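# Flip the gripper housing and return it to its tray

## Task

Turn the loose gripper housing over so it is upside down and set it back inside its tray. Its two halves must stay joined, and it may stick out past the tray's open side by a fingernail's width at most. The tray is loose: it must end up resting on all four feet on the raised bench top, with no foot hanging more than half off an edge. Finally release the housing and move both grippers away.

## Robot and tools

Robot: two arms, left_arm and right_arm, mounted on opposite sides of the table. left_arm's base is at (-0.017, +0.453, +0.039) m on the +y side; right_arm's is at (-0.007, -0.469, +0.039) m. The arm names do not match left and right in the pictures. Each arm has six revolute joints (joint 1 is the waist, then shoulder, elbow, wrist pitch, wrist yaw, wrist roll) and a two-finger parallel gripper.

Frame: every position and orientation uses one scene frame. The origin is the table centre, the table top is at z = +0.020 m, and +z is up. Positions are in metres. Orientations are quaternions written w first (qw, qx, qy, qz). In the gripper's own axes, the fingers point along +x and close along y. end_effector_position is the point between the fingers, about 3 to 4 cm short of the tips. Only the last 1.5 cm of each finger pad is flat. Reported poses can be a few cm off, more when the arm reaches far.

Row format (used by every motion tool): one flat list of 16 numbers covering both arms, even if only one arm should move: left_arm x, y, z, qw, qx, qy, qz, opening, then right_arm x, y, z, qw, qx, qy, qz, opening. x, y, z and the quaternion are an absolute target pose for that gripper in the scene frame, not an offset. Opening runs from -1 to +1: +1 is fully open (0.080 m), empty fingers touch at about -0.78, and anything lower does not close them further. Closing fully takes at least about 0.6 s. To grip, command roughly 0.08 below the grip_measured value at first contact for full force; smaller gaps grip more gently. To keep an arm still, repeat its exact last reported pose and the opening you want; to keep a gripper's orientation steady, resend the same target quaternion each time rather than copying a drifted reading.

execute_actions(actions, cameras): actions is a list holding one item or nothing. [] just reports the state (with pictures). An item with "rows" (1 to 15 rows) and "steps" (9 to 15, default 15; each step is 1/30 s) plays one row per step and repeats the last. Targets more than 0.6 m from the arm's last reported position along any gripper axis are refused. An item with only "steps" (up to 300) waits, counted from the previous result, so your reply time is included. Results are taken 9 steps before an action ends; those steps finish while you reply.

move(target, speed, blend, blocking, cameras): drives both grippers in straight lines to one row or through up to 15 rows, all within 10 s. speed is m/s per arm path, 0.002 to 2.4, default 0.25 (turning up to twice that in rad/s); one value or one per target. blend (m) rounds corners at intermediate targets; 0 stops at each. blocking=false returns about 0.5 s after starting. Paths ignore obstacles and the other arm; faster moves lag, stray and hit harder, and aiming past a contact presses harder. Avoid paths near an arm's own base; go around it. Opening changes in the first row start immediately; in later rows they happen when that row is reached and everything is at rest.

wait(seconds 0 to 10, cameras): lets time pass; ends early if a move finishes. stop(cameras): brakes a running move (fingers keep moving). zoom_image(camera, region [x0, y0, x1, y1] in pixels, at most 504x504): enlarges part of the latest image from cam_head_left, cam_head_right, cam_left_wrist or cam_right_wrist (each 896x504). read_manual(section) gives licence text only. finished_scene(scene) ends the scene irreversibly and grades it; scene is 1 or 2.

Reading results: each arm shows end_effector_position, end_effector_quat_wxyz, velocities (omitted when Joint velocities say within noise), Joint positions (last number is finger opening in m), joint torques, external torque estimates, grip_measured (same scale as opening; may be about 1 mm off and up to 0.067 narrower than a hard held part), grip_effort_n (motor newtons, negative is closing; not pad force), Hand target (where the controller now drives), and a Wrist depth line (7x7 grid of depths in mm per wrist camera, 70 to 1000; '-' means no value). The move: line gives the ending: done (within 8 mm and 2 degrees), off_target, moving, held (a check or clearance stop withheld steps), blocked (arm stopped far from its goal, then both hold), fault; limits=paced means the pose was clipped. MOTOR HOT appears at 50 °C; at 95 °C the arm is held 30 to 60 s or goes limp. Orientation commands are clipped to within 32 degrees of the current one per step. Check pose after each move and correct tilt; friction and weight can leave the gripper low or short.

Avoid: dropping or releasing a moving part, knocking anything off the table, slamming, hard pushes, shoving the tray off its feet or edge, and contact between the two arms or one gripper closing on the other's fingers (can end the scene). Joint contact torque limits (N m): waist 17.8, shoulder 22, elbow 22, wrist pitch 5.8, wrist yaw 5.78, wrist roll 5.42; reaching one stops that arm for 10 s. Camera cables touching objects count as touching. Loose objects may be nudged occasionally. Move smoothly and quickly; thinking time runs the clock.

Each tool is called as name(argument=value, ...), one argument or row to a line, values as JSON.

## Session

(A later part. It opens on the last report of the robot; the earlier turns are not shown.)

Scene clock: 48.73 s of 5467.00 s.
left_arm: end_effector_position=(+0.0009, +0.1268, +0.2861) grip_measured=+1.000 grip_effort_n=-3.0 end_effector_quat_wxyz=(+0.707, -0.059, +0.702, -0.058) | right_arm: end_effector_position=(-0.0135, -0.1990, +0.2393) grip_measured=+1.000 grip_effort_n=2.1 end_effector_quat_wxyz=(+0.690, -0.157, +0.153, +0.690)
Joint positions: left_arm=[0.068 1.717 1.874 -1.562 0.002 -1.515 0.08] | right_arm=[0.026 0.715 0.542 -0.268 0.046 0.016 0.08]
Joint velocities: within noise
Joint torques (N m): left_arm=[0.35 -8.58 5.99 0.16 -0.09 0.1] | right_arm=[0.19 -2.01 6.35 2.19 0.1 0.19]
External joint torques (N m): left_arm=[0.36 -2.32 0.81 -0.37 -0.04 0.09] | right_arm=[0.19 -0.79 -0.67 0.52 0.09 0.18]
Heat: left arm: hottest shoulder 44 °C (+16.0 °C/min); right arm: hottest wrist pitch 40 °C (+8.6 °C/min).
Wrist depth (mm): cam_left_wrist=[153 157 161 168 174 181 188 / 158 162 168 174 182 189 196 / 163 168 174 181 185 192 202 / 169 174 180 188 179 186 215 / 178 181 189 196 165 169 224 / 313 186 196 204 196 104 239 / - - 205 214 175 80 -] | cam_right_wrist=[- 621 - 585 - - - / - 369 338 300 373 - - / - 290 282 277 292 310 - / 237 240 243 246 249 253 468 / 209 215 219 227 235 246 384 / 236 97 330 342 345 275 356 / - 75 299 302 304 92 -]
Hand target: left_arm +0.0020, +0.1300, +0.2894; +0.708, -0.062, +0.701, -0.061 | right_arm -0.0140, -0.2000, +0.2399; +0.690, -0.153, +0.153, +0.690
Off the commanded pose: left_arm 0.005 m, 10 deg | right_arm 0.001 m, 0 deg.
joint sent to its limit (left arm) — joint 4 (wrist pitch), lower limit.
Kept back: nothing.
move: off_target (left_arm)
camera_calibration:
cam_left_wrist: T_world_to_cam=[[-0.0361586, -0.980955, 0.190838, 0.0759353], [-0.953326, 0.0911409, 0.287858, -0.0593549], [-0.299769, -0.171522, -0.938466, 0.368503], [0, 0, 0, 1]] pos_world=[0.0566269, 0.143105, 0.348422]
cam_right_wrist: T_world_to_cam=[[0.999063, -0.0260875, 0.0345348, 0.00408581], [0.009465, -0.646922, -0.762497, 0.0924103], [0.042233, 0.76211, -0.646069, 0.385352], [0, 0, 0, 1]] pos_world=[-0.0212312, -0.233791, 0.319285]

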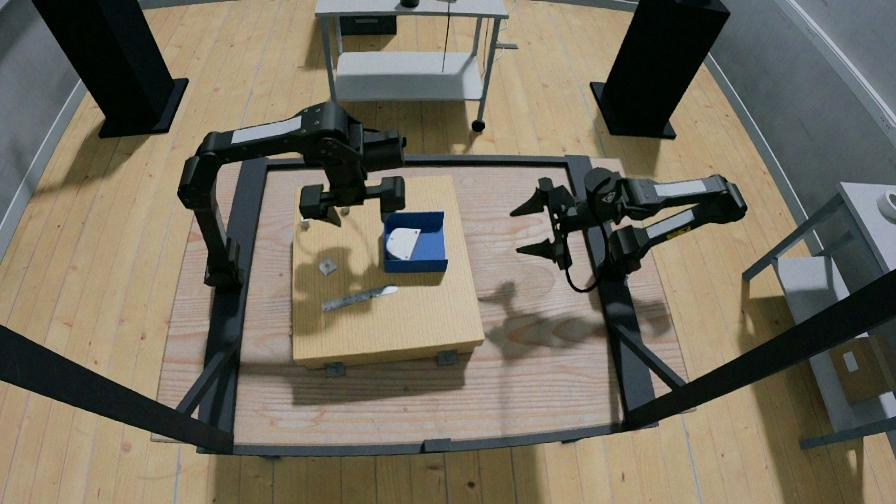

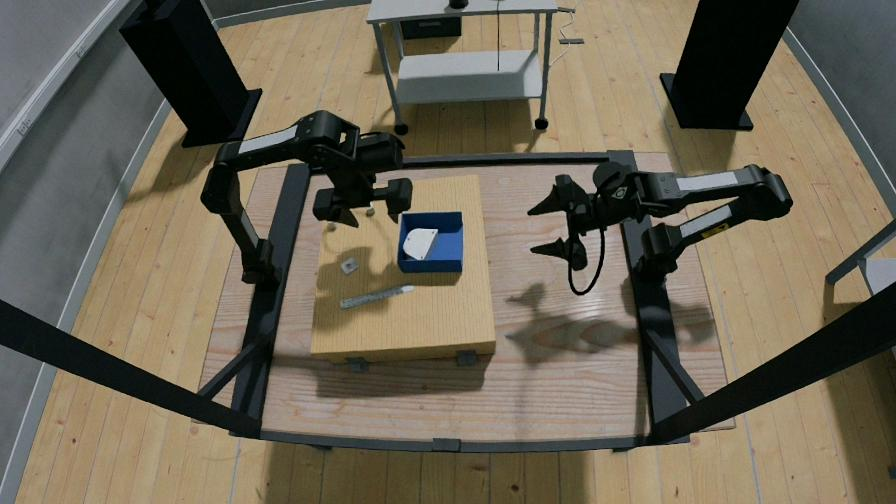

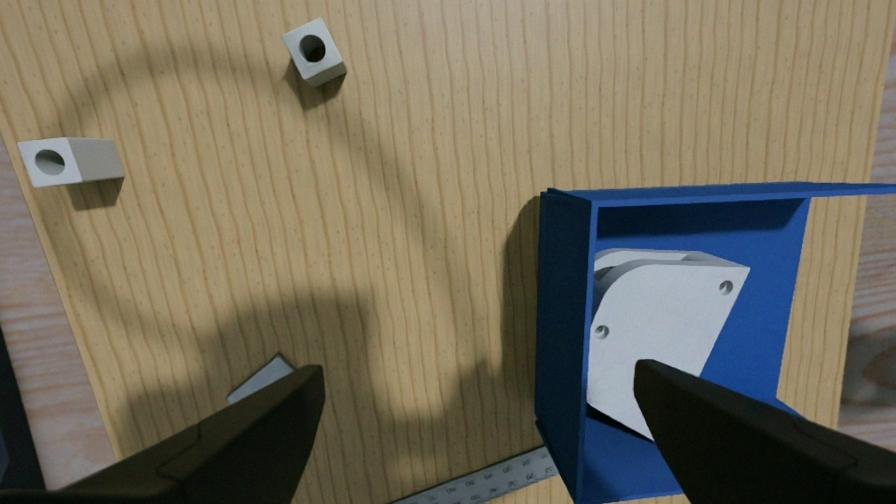

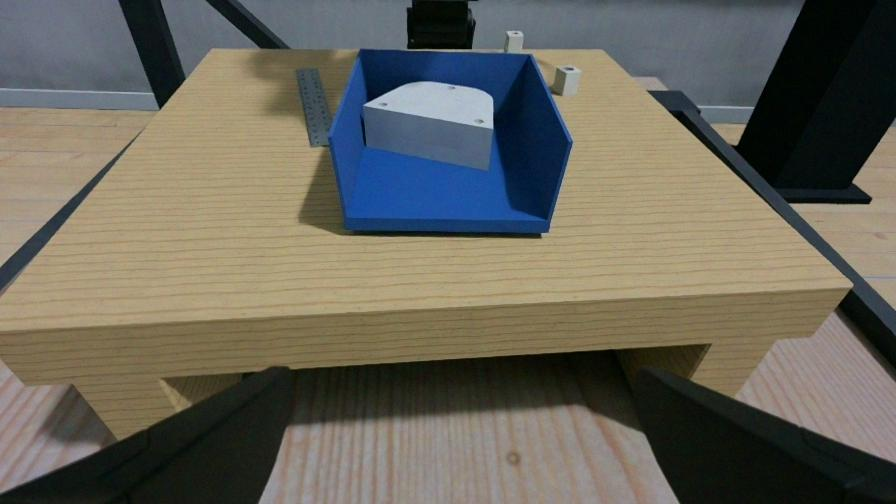

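move(
  target=[
    [0.002,0.13,0.29,0.7071,0,0.7071,0,1,-0.014,-0.10,0.191,0.690,-0.153,0.153,0.690,1],
    [0.002,0.13,0.29,0.7071,0,0.7071,0,1,-0.014,-0.075,0.192,0.690,-0.153,0.153,0.690,1],
    [0.002,0.13,0.29,0.7071,0,0.7071,0,1,-0.014,-0.032,0.193,0.690,-0.153,0.153,0.690,1],
  ],
  speed=[0.25,0.1,0.05],
  cameras=["cam_right_wrist","cam_left_wrist"],
)

move(
  target=[0.002,0.13,0.29,0.7071,0,0.7071,0,0.6,-0.014,-0.20,0.24,0.690,-0.153,0.153,0.690,1],
  speed=0.25,
)

Scene clock: 52.03 s of 5467.00 s.
left_arm: end_effector_position=(+0.0009, +0.1268, +0.2861) grip_measured=+1.000 grip_effort_n=-3.0 end_effector_quat_wxyz=(+0.707, -0.059, +0.702, -0.058) | right_arm: end_effector_position=(-0.0147, -0.0354, +0.1918) grip_measured=+1.000 grip_effort_n=1.2 end_effector_quat_wxyz=(+0.690, -0.154, +0.156, +0.690)
Joint positions: left_arm=[0.068 1.717 1.874 -1.562 0.002 -1.515 0.08] | right_arm=[0.002 1.552 0.808 0.302 0.024 0.014 0.08]
Joint velocities: within noise
Joint torques (N m): left_arm=[0.07 -8.44 5.86 0.13 -0.16 0.13] | right_arm=[-0.32 -5.11 7.09 2.48 -0.07 -0.16]
External joint torques (N m): left_arm=[0.07 -2.17 0.67 -0.4 -0.11 0.12] | right_arm=[-0.33 1.15 0.64 0.8 -0.07 -0.16]
Heat: left arm: hottest shoulder 45 °C (+16.1 °C/min); right arm: hottest wrist pitch 40 °C (+8.1 °C/min).
Wrist depth (mm): cam_left_wrist=[153 157 161 168 175 181 189 / 157 162 168 174 181 189 196 / 164 168 174 180 184 192 184 / 169 174 181 185 177 190 215 / 177 181 188 194 160 199 223 / 313 187 197 202 166 103 212 / - - 205 211 172 80 -] | cam_right_wrist=[462 456 179 180 182 - - / 241 242 150 158 180 239 - / 193 105 157 146 162 117 215 / 159 96 139 144 145 108 169 / 136 112 122 123 123 123 144 / 119 111 114 115 116 114 125 / - 75 107 108 108 92 -]
Hand target: left_arm +0.0020, +0.1300, +0.2894; +0.708, -0.062, +0.701, -0.061 | right_arm -0.0141, -0.0321, +0.1931; +0.690, -0.153, +0.153, +0.690
Off the commanded pose: left_arm 0.005 m, 10 deg | right_arm 0.004 m, 0 deg.
joint sent to its limit (left arm) — joint 4 (wrist pitch), lower limit.
Kept back: nothing.
move: off_target (left_arm)
camera_calibration:
cam_left_wrist: T_world_to_cam=[[-0.0361586, -0.980955, 0.190838, 0.0759353], [-0.953326, 0.0911409, 0.287858, -0.0593549], [-0.299769, -0.171522, -0.938466, 0.368503], [0, 0, 0, 1]] pos_world=[0.0566269, 0.143105, 0.348422]
cam_right_wrist: T_world_to_cam=[[0.999219, -0.029015, 0.0268223, 0.0124908], [0.0016863, -0.646884, -0.762587, 0.161959], [0.0394773, 0.762036, -0.64633, 0.230075], [0, 0, 0, 1]] pos_world=[-0.0218369, -0.0701945, 0.271877]
Images, in order (width x height): cam_left_wrist 896x504, cam_right_wrist 896x504.

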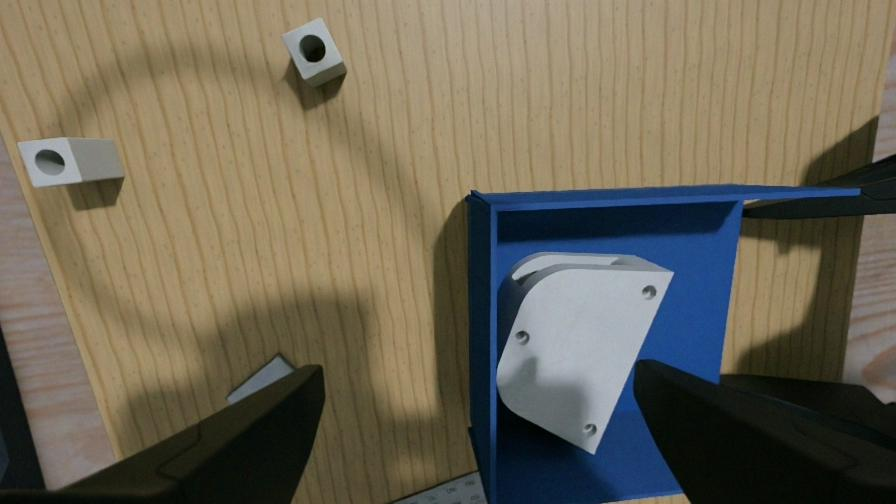

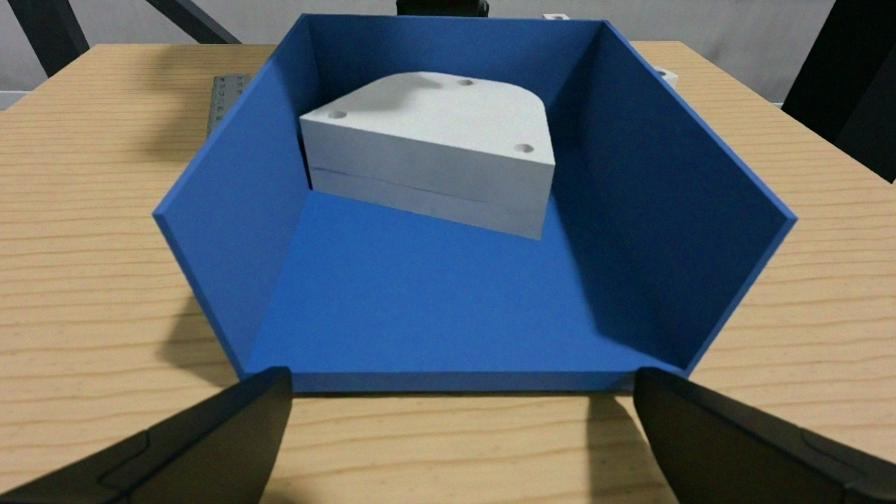

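Scene clock: 53.27 s of 5467.00 s.
left_arm: end_effector_position=(+0.0009, +0.1268, +0.2861) grip_measured=+0.603 grip_effort_n=-18.8 end_effector_quat_wxyz=(+0.707, -0.059, +0.702, -0.058) | right_arm: end_effector_position=(-0.0135, -0.1986, +0.2414) grip_measured=+1.000 grip_effort_n=1.6 end_effector_quat_wxyz=(+0.690, -0.155, +0.151, +0.690)
Joint positions: left_arm=[0.068 1.717 1.874 -1.562 0.002 -1.515 0.062] | right_arm=[0.026 0.715 0.546 -0.268 0.046 0.016 0.08]
Joint velocities: within noise
Joint torques (N m): left_arm=[0.31 -8.57 5.89 0.17 -0.16 0.11] | right_arm=[0.18 -1.98 5.92 2.26 0.11 0.19]
External joint torques (N m): left_arm=[0.33 -2.31 0.71 -0.36 -0.12 0.1] | right_arm=[0.18 -0.77 -1.07 0.59 0.1 0.19]
Heat: left arm: hottest shoulder 45 °C (+15.8 °C/min); right arm: hottest wrist pitch 40 °C (+7.9 °C/min).
Wrist depth (mm): cam_left_wrist=[153 157 161 168 174 181 189 / 157 162 168 174 181 189 197 / 163 168 174 180 185 192 203 / 169 174 181 185 177 190 214 / 177 180 189 193 160 200 224 / 312 187 187 201 164 208 237 / 325 - 205 210 166 76 432] | cam_right_wrist=[- 635 - 596 - - - / - 377 362 313 382 - - / - 294 288 282 299 329 - / 241 243 248 251 255 257 494 / 210 215 222 228 235 245 390 / 232 97 325 342 348 273 357 / - 75 302 304 305 92 -]
Hand target: left_arm +0.0020, +0.1300, +0.2894; +0.708, -0.062, +0.701, -0.061 | right_arm -0.0140, -0.2000, +0.2400; +0.690, -0.153, +0.153, +0.690
Off the commanded pose: left_arm 0.005 m, 10 deg | right_arm 0.002 m, 0 deg.
joint sent to its limit (left arm) — joint 4 (wrist pitch), lower limit.
Kept back: nothing.
move: off_target (left_arm)
camera_calibration:
cam_left_wrist: T_world_to_cam=[[-0.0361586, -0.980955, 0.190838, 0.0759353], [-0.953326, 0.0911409, 0.287858, -0.0593549], [-0.299769, -0.171522, -0.938466, 0.368503], [0, 0, 0, 1]] pos_world=[0.0566269, 0.143105, 0.348422]
cam_right_wrist: T_world_to_cam=[[0.999069, -0.0262949, 0.0341986, 0.00408006], [0.00926637, -0.643442, -0.765439, 0.0956163], [0.042132, 0.765043, -0.642599, 0.386146], [0, 0, 0, 1]] pos_world=[-0.0212314, -0.233788, 0.321186]

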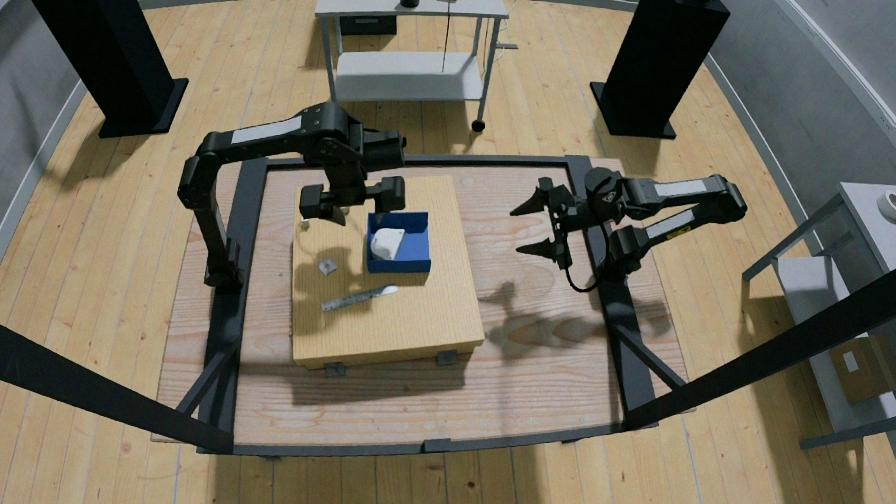

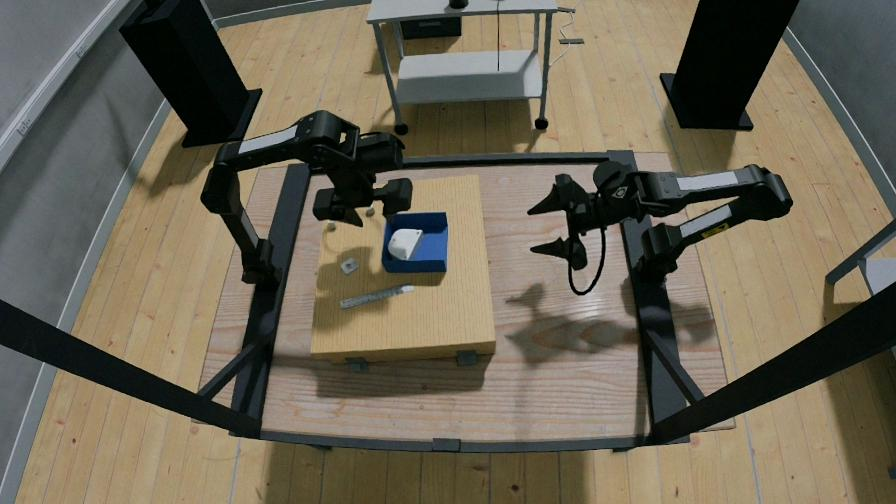

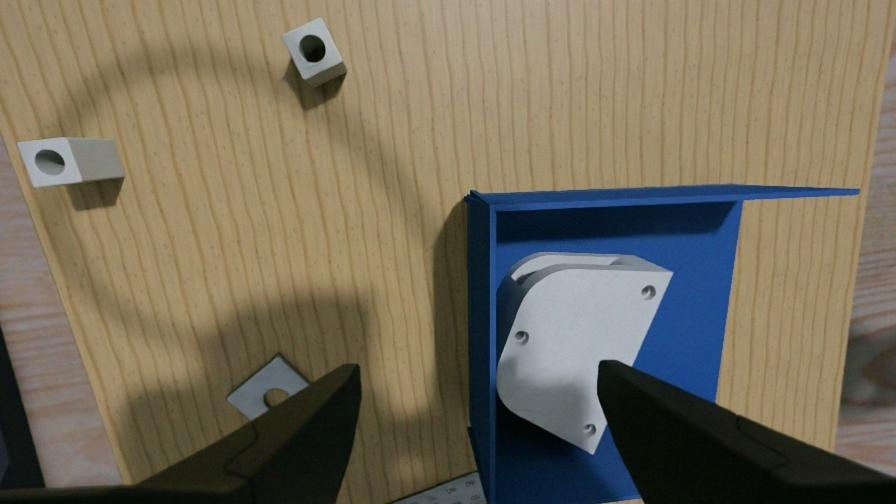

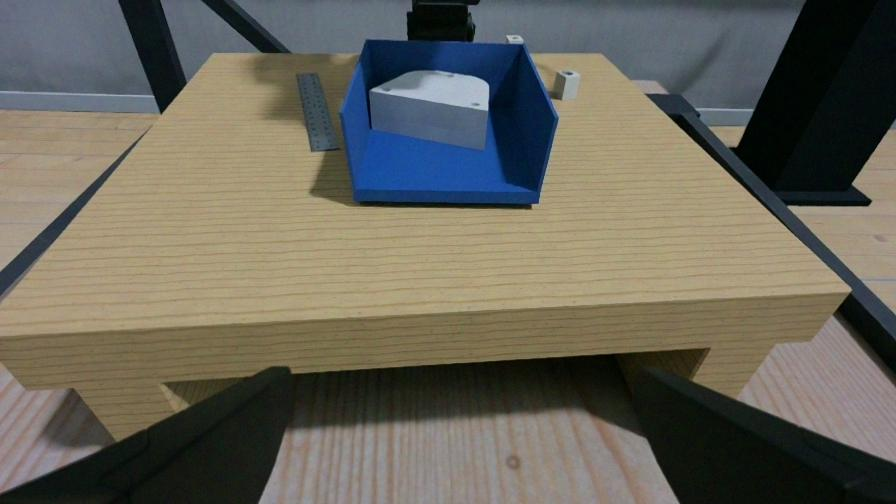

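move(
  target=[0.002,0.081,0.262,0.7071,0,0.7071,0,0.6,-0.014,-0.20,0.24,0.690,-0.153,0.153,0.690,1],
  speed=0.15,
)

zoom_image(
  camera="cam_left_wrist",
  region=[300, 100, 750, 504],
)

zoom_image(
  camera="cam_right_wrist",
  region=[320, 20, 580, 220],
)

zoom_image(
  camera="cam_head_right",
  region=[350, 170, 480, 290],
)

Scene clock: 55.47 s of 5467.00 s.
left_arm: end_effector_position=(+0.0025, +0.0835, +0.2610) grip_measured=+0.603 grip_effort_n=-18.8 end_effector_quat_wxyz=(+0.707, -0.041, +0.704, -0.042) end_effector_velocity=(+0.000, +0.000, +0.005) end_effector_angular_velocity=(-0.012, -0.005, +0.020) | right_arm: end_effector_position=(-0.0135, -0.1988, +0.2414) grip_measured=+1.000 grip_effort_n=1.2 end_effector_quat_wxyz=(+0.690, -0.155, +0.151, +0.690)
Joint positions: left_arm=[0.066 1.91 2.018 -1.562 0.002 -1.515 0.062] | right_arm=[0.026 0.715 0.546 -0.268 0.046 0.016 0.08]
Joint velocities: left_arm=[-0.002 -0.002 0.017 -0.007 -0.007 -0.022 0] | right_arm=[within noise]
Joint torques (N m): left_arm=[-0.42 -7.12 8.1 0.17 -0.15 -0.17] | right_arm=[0.18 -2 5.9 2.22 0.1 0.18]
External joint torques (N m): left_arm=[-0.4 0.39 2.96 -0.28 -0.11 -0.17] | right_arm=[0.17 -0.67 -1.27 0.5 0.09 0.18]
Heat: left arm: hottest shoulder 45 °C (+15.1 °C/min); right arm: hottest wrist pitch 40 °C (+7.6 °C/min).
Wrist depth (mm): cam_left_wrist=[135 135 139 142 146 149 152 / 139 141 145 147 151 154 158 / 144 147 150 153 156 160 164 / 149 152 153 147 151 156 173 / 156 159 160 129 141 162 181 / 162 163 120 130 131 180 189 / 167 - 83 136 159 76 -] | cam_right_wrist=[- 637 - 337 - - - / - 376 359 313 379 - - / - 294 288 281 298 328 - / 241 244 247 250 254 257 493 / 212 214 221 227 236 245 389 / 235 97 324 345 350 273 356 / - 75 302 306 305 92 -]
Hand target: left_arm +0.0019, +0.0812, +0.2615; +0.708, -0.042, +0.704, -0.042 | right_arm -0.0140, -0.2000, +0.2401; +0.690, -0.153, +0.153, +0.690
Off the commanded pose: left_arm 0.003 m, 7 deg | right_arm 0.002 m, 0 deg.
joint sent to its limit (left arm) — joint 4 (wrist pitch), lower limit.
Kept back: nothing.
move: off_target (left_arm)
camera_calibration:
cam_left_wrist: T_world_to_cam=[[-0.0378734, -0.989011, 0.142912, 0.0516239], [-0.952322, 0.079049, 0.294676, -0.0474366], [-0.302735, -0.124938, -0.94485, 0.335716], [0, 0, 0, 1]] pos_world=[0.0584131, 0.0967499, 0.323802]
cam_right_wrist: T_world_to_cam=[[0.999069, -0.0262949, 0.0341986, 0.00407138], [0.00926637, -0.643442, -0.765439, 0.0955641], [0.042132, 0.765043, -0.642599, 0.386363], [0, 0, 0, 1]] pos_world=[-0.0212314, -0.233988, 0.321286]

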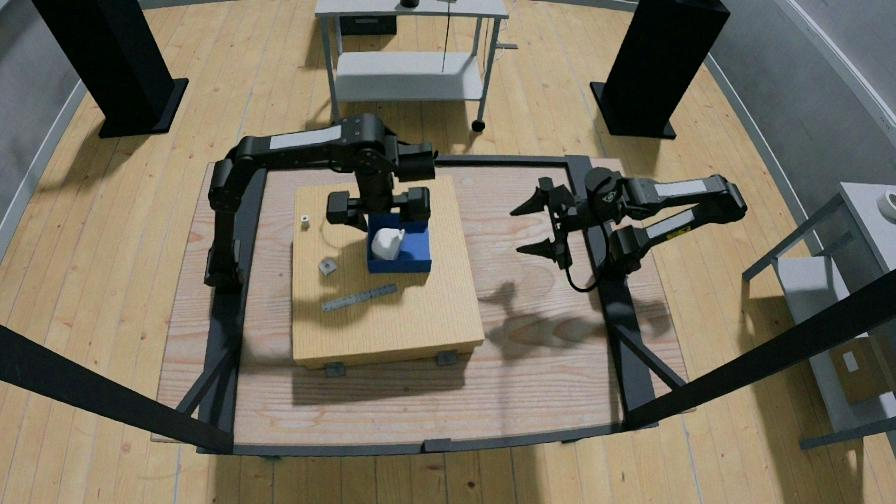

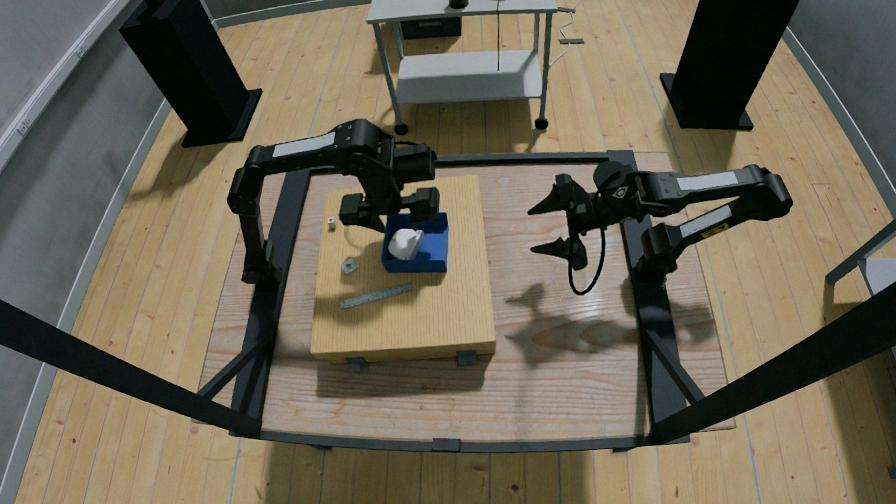

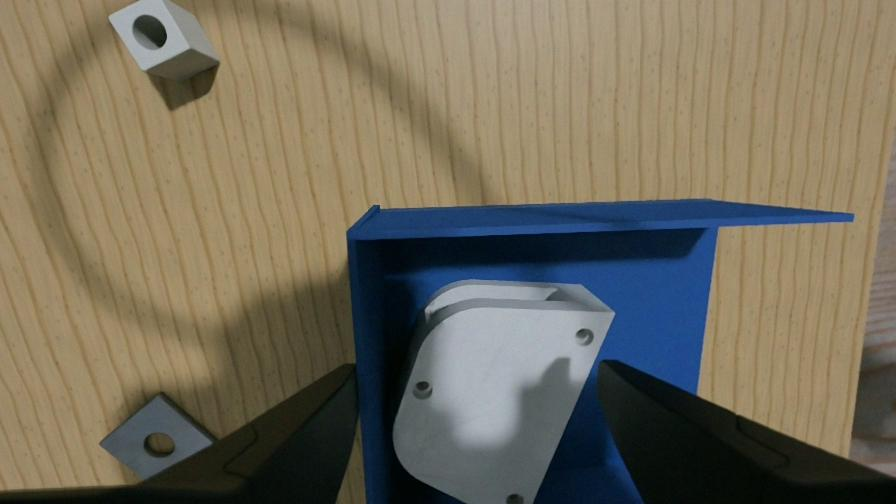

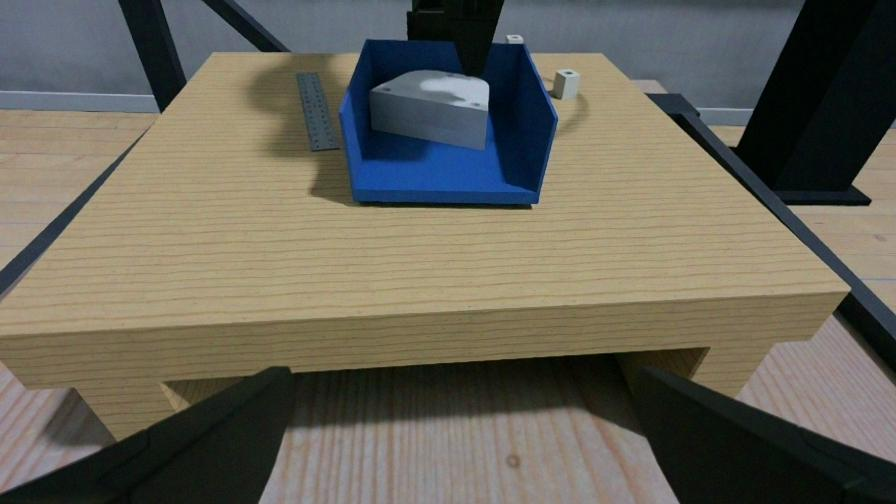

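Scaled by 1.120 from the camera's 896x504 image, which has a finer 1280x720 frame.

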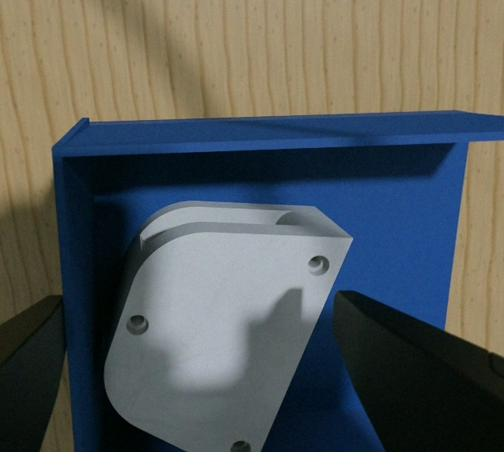

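Scaled by 1.938 from the camera's 896x504 image, which has a finer 1280x720 frame.

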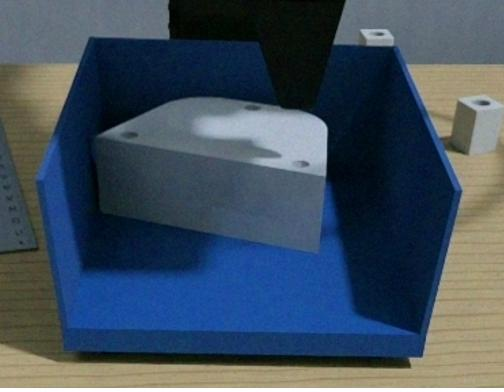

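Scaled by 3.877 from the camera's 896x504 image, which has a finer 1280x720 frame.

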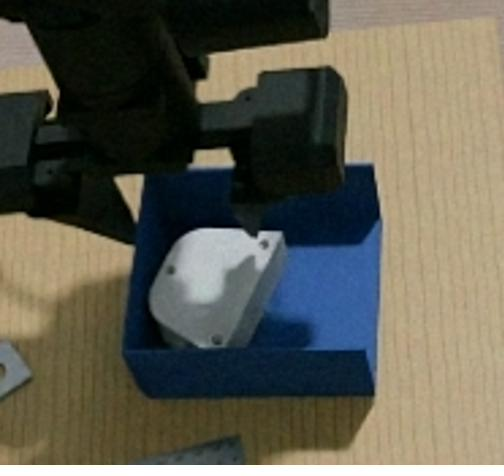

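move(
  target=[-0.0155,0.0700,0.247,0.7071,0,0.7071,0,0.6,-0.014,-0.20,0.24,0.690,-0.153,0.153,0.690,1],
  speed=0.1,
  cameras=["cam_left_wrist","cam_right_wrist","cam_head_right"],
)

zoom_image(
  camera="cam_right_wrist",
  region=[320, 20, 580, 220],
)

Scene clock: 58.17 s of 5467.00 s.
left_arm: end_effector_position=(-0.0147, +0.0727, +0.2465) grip_measured=+0.603 grip_effort_n=-18.8 end_effector_quat_wxyz=(+0.706, -0.029, +0.707, -0.030) | right_arm: end_effector_position=(-0.0135, -0.1988, +0.2414) grip_measured=+1.000 grip_effort_n=0.7 end_effector_quat_wxyz=(+0.690, -0.155, +0.151, +0.690)
Joint positions: left_arm=[0.018 1.97 2.045 -1.562 0.001 -1.561 0.062] | right_arm=[0.026 0.715 0.546 -0.268 0.046 0.016 0.08]
Joint velocities: within noise
Joint torques (N m): left_arm=[-0.27 -7.48 8.38 0.09 -0.07 -0.17] | right_arm=[0.18 -2 5.91 2.23 0.09 0.19]
External joint torques (N m): left_arm=[-0.31 0.55 3.22 -0.28 -0.02 -0.17] | right_arm=[0.17 -0.78 -1.11 0.55 0.08 0.19]
Heat: left arm: hottest shoulder 44 °C (+13.4 °C/min); right arm: hottest wrist pitch 41 °C (+8.3 °C/min).
Wrist depth (mm): cam_left_wrist=[125 126 127 130 130 132 134 / 130 131 132 134 137 137 140 / 134 136 135 136 131 131 146 / 140 141 140 131 131 137 151 / 145 147 146 110 110 142 158 / 149 152 115 114 114 147 165 / - - 83 119 121 76 171] | cam_right_wrist=[- 632 - 260 - - - / - 376 359 309 379 - - / - 295 289 282 299 328 - / 241 244 247 250 254 257 490 / 211 214 221 227 236 245 386 / 235 97 324 345 350 274 358 / - 75 302 303 306 92 -]
Hand target: left_arm -0.0156, +0.0702, +0.2466; +0.707, -0.030, +0.706, -0.030 | right_arm -0.0140, -0.2000, +0.2401; +0.690, -0.153, +0.153, +0.690
Off the commanded pose: left_arm 0.003 m, 5 deg | right_arm 0.002 m, 0 deg.
joint sent to its limit (left arm) — joint 4 (wrist pitch), lower limit.
Kept back: nothing.
move: off_target (left_arm)
camera_calibration:
cam_left_wrist: T_world_to_cam=[[-0.0382701, -0.993213, 0.109836, 0.050784], [-0.951017, 0.0699443, 0.301122, -0.0595681], [-0.30676, -0.0929321, -0.947239, 0.313617], [0, 0, 0, 1]] pos_world=[0.0414986, 0.0837509, 0.30943]
cam_right_wrist: T_world_to_cam=[[0.999077, -0.0264728, 0.0338272, 0.00414953], [0.00886781, -0.643431, -0.765452, 0.0955618], [0.0420292, 0.765046, -0.642603, 0.386363], [0, 0, 0, 1]] pos_world=[-0.0212316, -0.233988, 0.321286]
Images, in order (width x height): cam_head_right 896x504, cam_left_wrist 896x504, cam_right_wrist 896x504.

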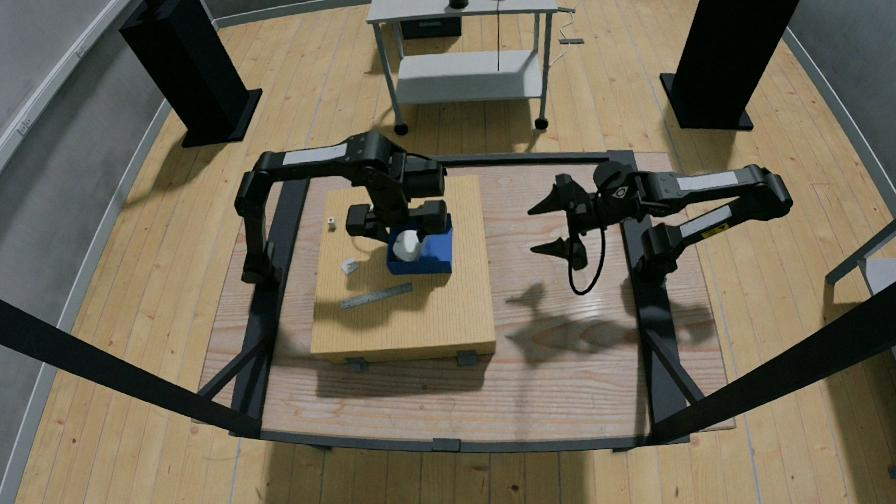

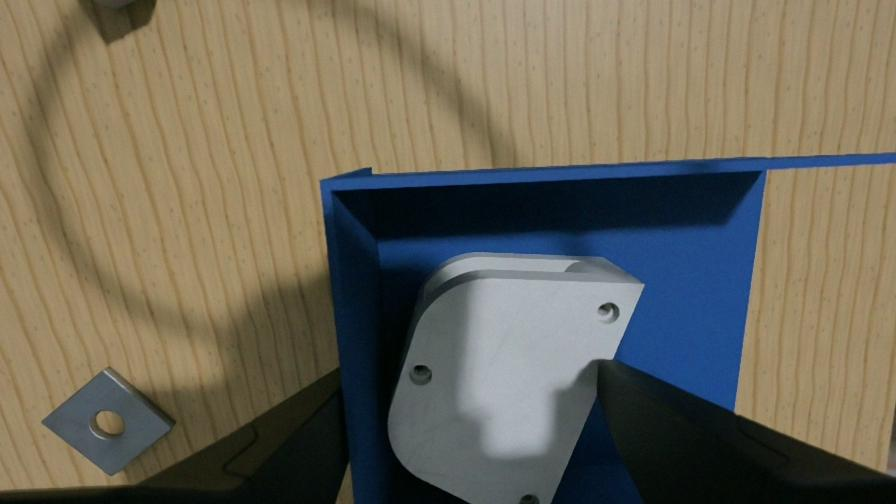

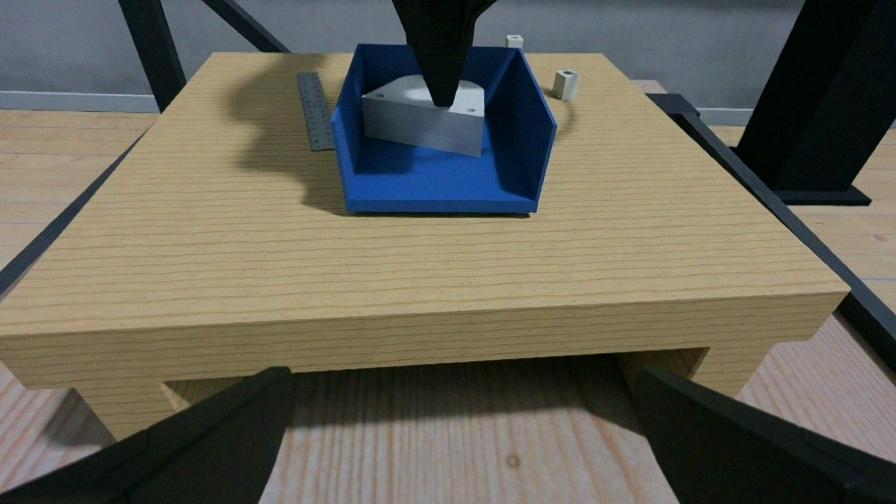

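Scaled by 1.938 from the camera's 896x504 image, which has a finer 1280x720 frame.

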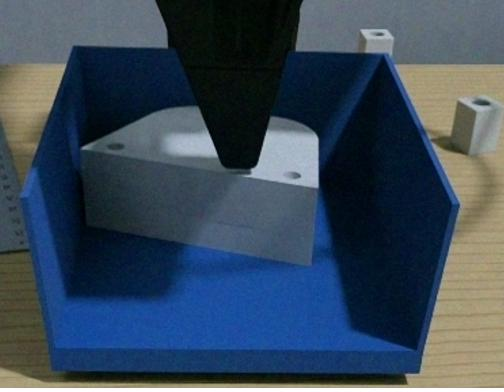

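move(
  target=[
    [-0.0155,0.073,0.275,0.7071,0,0.7071,0,0.6,-0.014,-0.20,0.24,0.690,-0.153,0.153,0.690,1],
    [-0.019,0.053,0.270,0.7071,0,0.7071,0,0.6,-0.014,-0.20,0.24,0.690,-0.153,0.153,0.690,1],
    [-0.019,0.053,0.243,0.7071,0,0.7071,0,0.6,-0.014,-0.20,0.24,0.690,-0.153,0.153,0.690,1],
  ],
  speed=0.1,
  cameras=["cam_left_wrist","cam_right_wrist","cam_head_right"],
)

zoom_image(
  camera="cam_left_wrist",
  region=[250, 200, 700, 504],
)

zoom_image(
  camera="cam_right_wrist",
  region=[320, 20, 580, 220],
)

Scene clock: 62.07 s of 5467.00 s.
left_arm: end_effector_position=(-0.0182, +0.0532, +0.2486) grip_measured=+0.603 grip_effort_n=-18.8 end_effector_quat_wxyz=(+0.706, -0.041, +0.706, -0.043) | right_arm: end_effector_position=(-0.0135, -0.1988, +0.2414) grip_measured=+1.000 grip_effort_n=0.7 end_effector_quat_wxyz=(+0.690, -0.155, +0.151, +0.690)
Joint positions: left_arm=[0.009 2.032 2.141 -1.562 0.001 -1.57 0.062] | right_arm=[0.026 0.715 0.546 -0.268 0.046 0.016 0.08]
Joint velocities: within noise
Joint torques (N m): left_arm=[-0.2 -7.75 5.78 0.12 -0.1 -0.14] | right_arm=[0.17 -1.98 5.91 2.23 0.09 0.19]
External joint torques (N m): left_arm=[-0.21 0.68 0.61 -0.31 -0.05 -0.14] | right_arm=[0.16 -0.73 -1.14 0.55 0.08 0.18]
Heat: left arm: hottest shoulder 45 °C (+14.2 °C/min); right arm: hottest wrist pitch 41 °C (+8.1 °C/min).
Wrist depth (mm): cam_left_wrist=[124 126 128 132 134 138 142 / 128 130 133 136 140 143 148 / 133 135 127 130 132 138 154 / 139 140 129 131 136 155 309 / 144 146 110 111 144 162 324 / 148 152 106 117 118 169 339 / 154 - 83 121 143 77 358] | cam_right_wrist=[- 638 - 239 - - - / - 378 363 295 380 - - / - 295 287 280 299 329 - / 241 243 247 250 253 257 490 / 211 214 222 226 236 245 389 / 235 97 324 345 348 273 357 / - 75 302 304 306 92 -]
Hand target: left_arm -0.0190, +0.0533, +0.2427; +0.706, -0.035, +0.706, -0.035 | right_arm -0.0140, -0.2000, +0.2401; +0.690, -0.153, +0.153, +0.690
Off the commanded pose: left_arm 0.006 m, 7 deg | right_arm 0.002 m, 0 deg.
joint sent to its limit (left arm) — joint 4 (wrist pitch), lower limit.
Kept back: nothing.
move: off_target (left_arm)
camera_calibration:
cam_left_wrist: T_world_to_cam=[[-0.0381942, -0.988859, 0.143872, 0.0223013], [-0.950765, 0.0802742, 0.299335, -0.0623295], [-0.30755, -0.125356, -0.943239, 0.313462], [0, 0, 0, 1]] pos_world=[0.0379961, 0.0663506, 0.311118]
cam_right_wrist: T_world_to_cam=[[0.999077, -0.0264728, 0.0338272, 0.00414953], [0.00886781, -0.643431, -0.765452, 0.0955618], [0.0420292, 0.765046, -0.642603, 0.386363], [0, 0, 0, 1]] pos_world=[-0.0212316, -0.233988, 0.321286]
Images, in order (width x height): cam_head_right 896x504, cam_left_wrist 896x504, cam_right_wrist 896x504.

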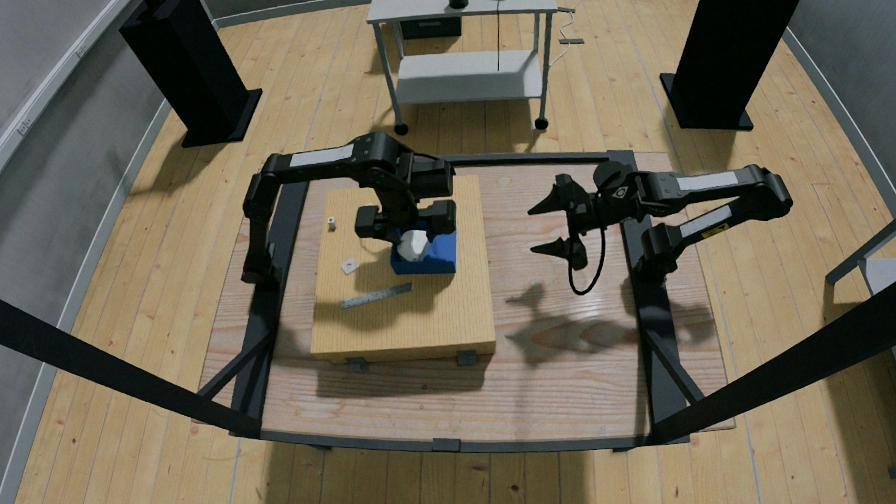

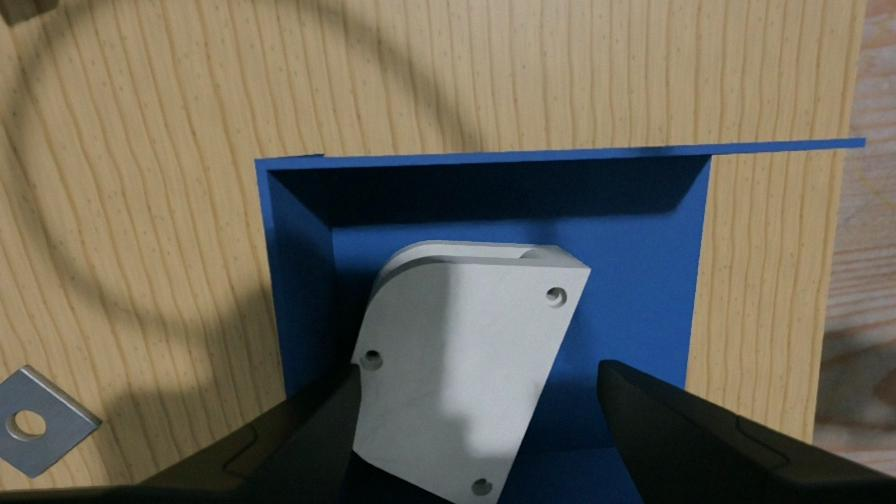

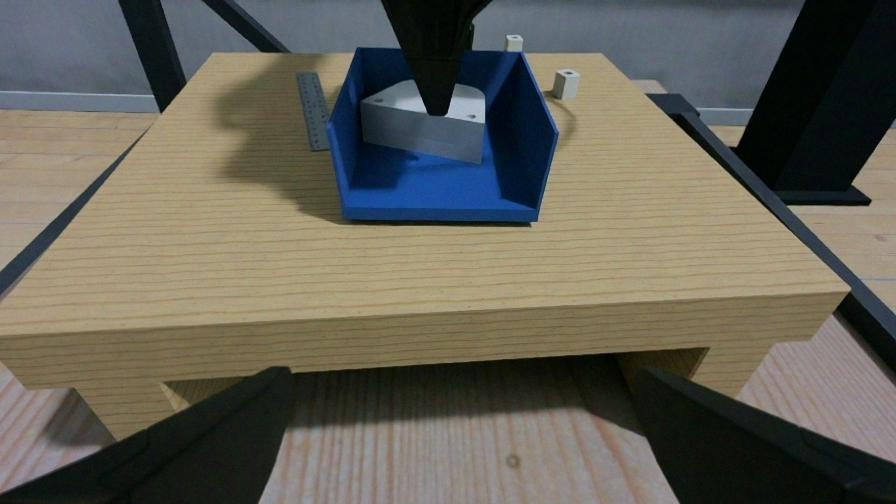

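Scaled by 1.120 from the camera's 896x504 image, which has a finer 1280x720 frame.

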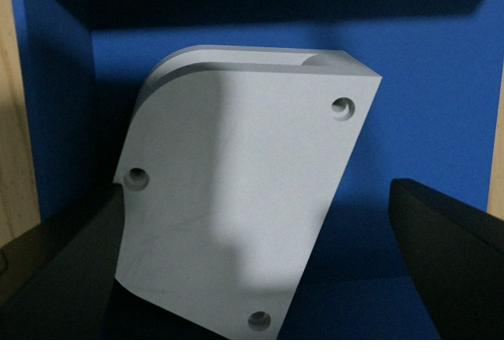

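Scaled by 1.938 from the camera's 896x504 image, which has a finer 1280x720 frame.

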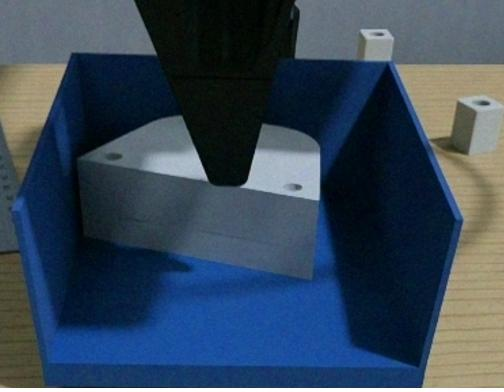

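move(
  target=[-0.019,0.0515,0.225,0.7071,0,0.7071,0,0.6,-0.014,-0.20,0.24,0.690,-0.153,0.153,0.690,1],
  speed=0.06,
  cameras=["cam_left_wrist","cam_right_wrist"],
)

zoom_image(
  camera="cam_left_wrist",
  region=[250, 200, 700, 504],
)

zoom_image(
  camera="cam_right_wrist",
  region=[320, 20, 580, 220],
)

Scene clock: 64.10 s of 5467.00 s.
left_arm: end_effector_position=(-0.0182, +0.0526, +0.2452) grip_measured=+0.603 grip_effort_n=-18.8 end_effector_quat_wxyz=(+0.706, -0.037, +0.706, -0.039) | right_arm: end_effector_position=(-0.0135, -0.1988, +0.2414) grip_measured=+1.000 grip_effort_n=1.2 end_effector_quat_wxyz=(+0.690, -0.155, +0.151, +0.690)
Joint positions: left_arm=[0.009 2.04 2.139 -1.562 0.001 -1.57 0.062] | right_arm=[0.026 0.715 0.546 -0.268 0.046 0.016 0.08]
Joint velocities: within noise
Joint torques (N m): left_arm=[-0.37 -4.02 3.64 0.14 -0.1 -0.19] | right_arm=[0.18 -1.98 5.89 2.23 0.1 0.19]
External joint torques (N m): left_arm=[-0.37 4.49 -1.57 -0.31 -0.06 -0.19] | right_arm=[0.17 -0.75 -1.11 0.56 0.09 0.18]
Heat: left arm: hottest shoulder 45 °C (+13.2 °C/min); right arm: hottest wrist pitch 41 °C (+8.1 °C/min).
Wrist depth (mm): cam_left_wrist=[123 125 127 131 133 136 140 / 127 130 132 135 139 142 146 / 132 134 126 129 131 136 154 / 137 139 115 129 135 155 160 / 143 145 109 110 142 160 321 / 147 151 105 116 117 167 334 / 153 - 92 120 142 76 351] | cam_right_wrist=[- 634 - 238 - - - / - 375 360 295 378 - - / - 295 286 282 299 328 - / 242 244 247 249 254 258 492 / 211 214 221 228 235 246 387 / 235 97 324 345 349 272 357 / - 75 302 305 306 92 -]
Hand target: left_arm -0.0189, +0.0523, +0.2250; +0.707, -0.017, +0.707, -0.017 | right_arm -0.0140, -0.2000, +0.2401; +0.690, -0.153, +0.153, +0.690
Off the commanded pose: left_arm 0.020 m, 6 deg | right_arm 0.002 m, 0 deg.
joint sent to its limit (left arm) — joint 4 (wrist pitch), lower limit.
Kept back: nothing.
move: off_target (left_arm)
camera_calibration:
cam_left_wrist: T_world_to_cam=[[-0.0381734, -0.990189, 0.134418, 0.0246161], [-0.950767, 0.0773904, 0.300087, -0.0612835], [-0.307545, -0.116345, -0.944394, 0.309947], [0, 0, 0, 1]] pos_world=[0.0379962, 0.0651782, 0.307794]
cam_right_wrist: T_world_to_cam=[[0.999077, -0.0264728, 0.0338272, 0.00414953], [0.00886781, -0.643431, -0.765452, 0.0955618], [0.0420292, 0.765046, -0.642603, 0.386363], [0, 0, 0, 1]] pos_world=[-0.0212316, -0.233988, 0.321286]
Images, in order (width x height): cam_left_wrist 896x504, cam_right_wrist 896x504.

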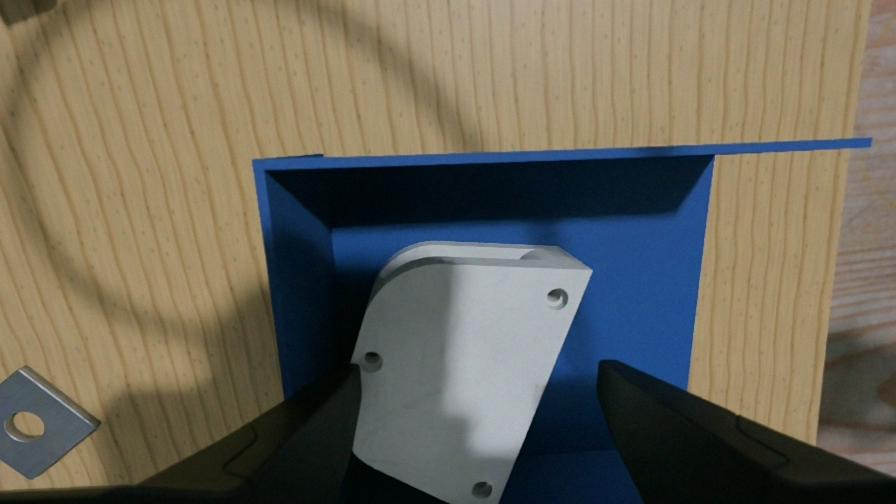

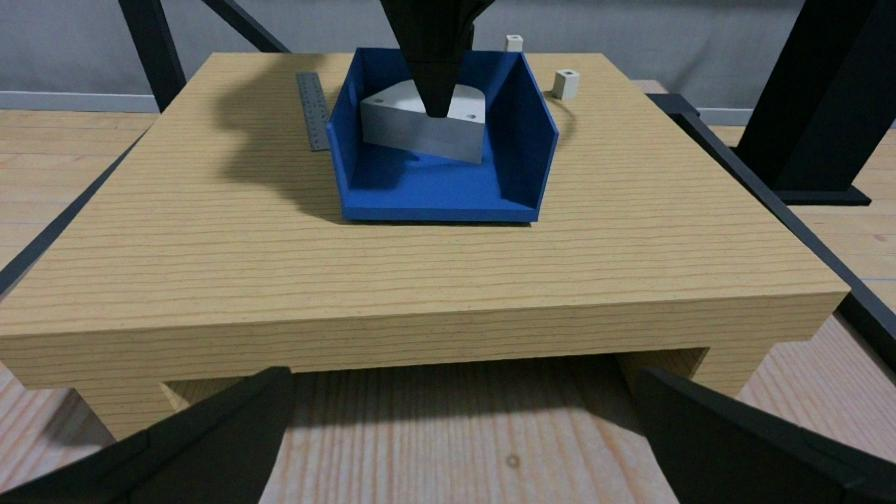

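Scaled by 1.120 from the camera's 896x504 image, which has a finer 1280x720 frame.

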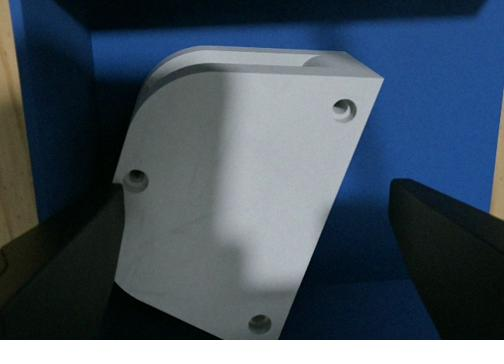

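Scaled by 1.938 from the camera's 896x504 image, which has a finer 1280x720 frame.

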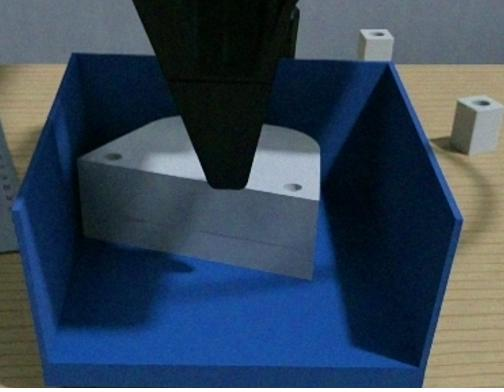

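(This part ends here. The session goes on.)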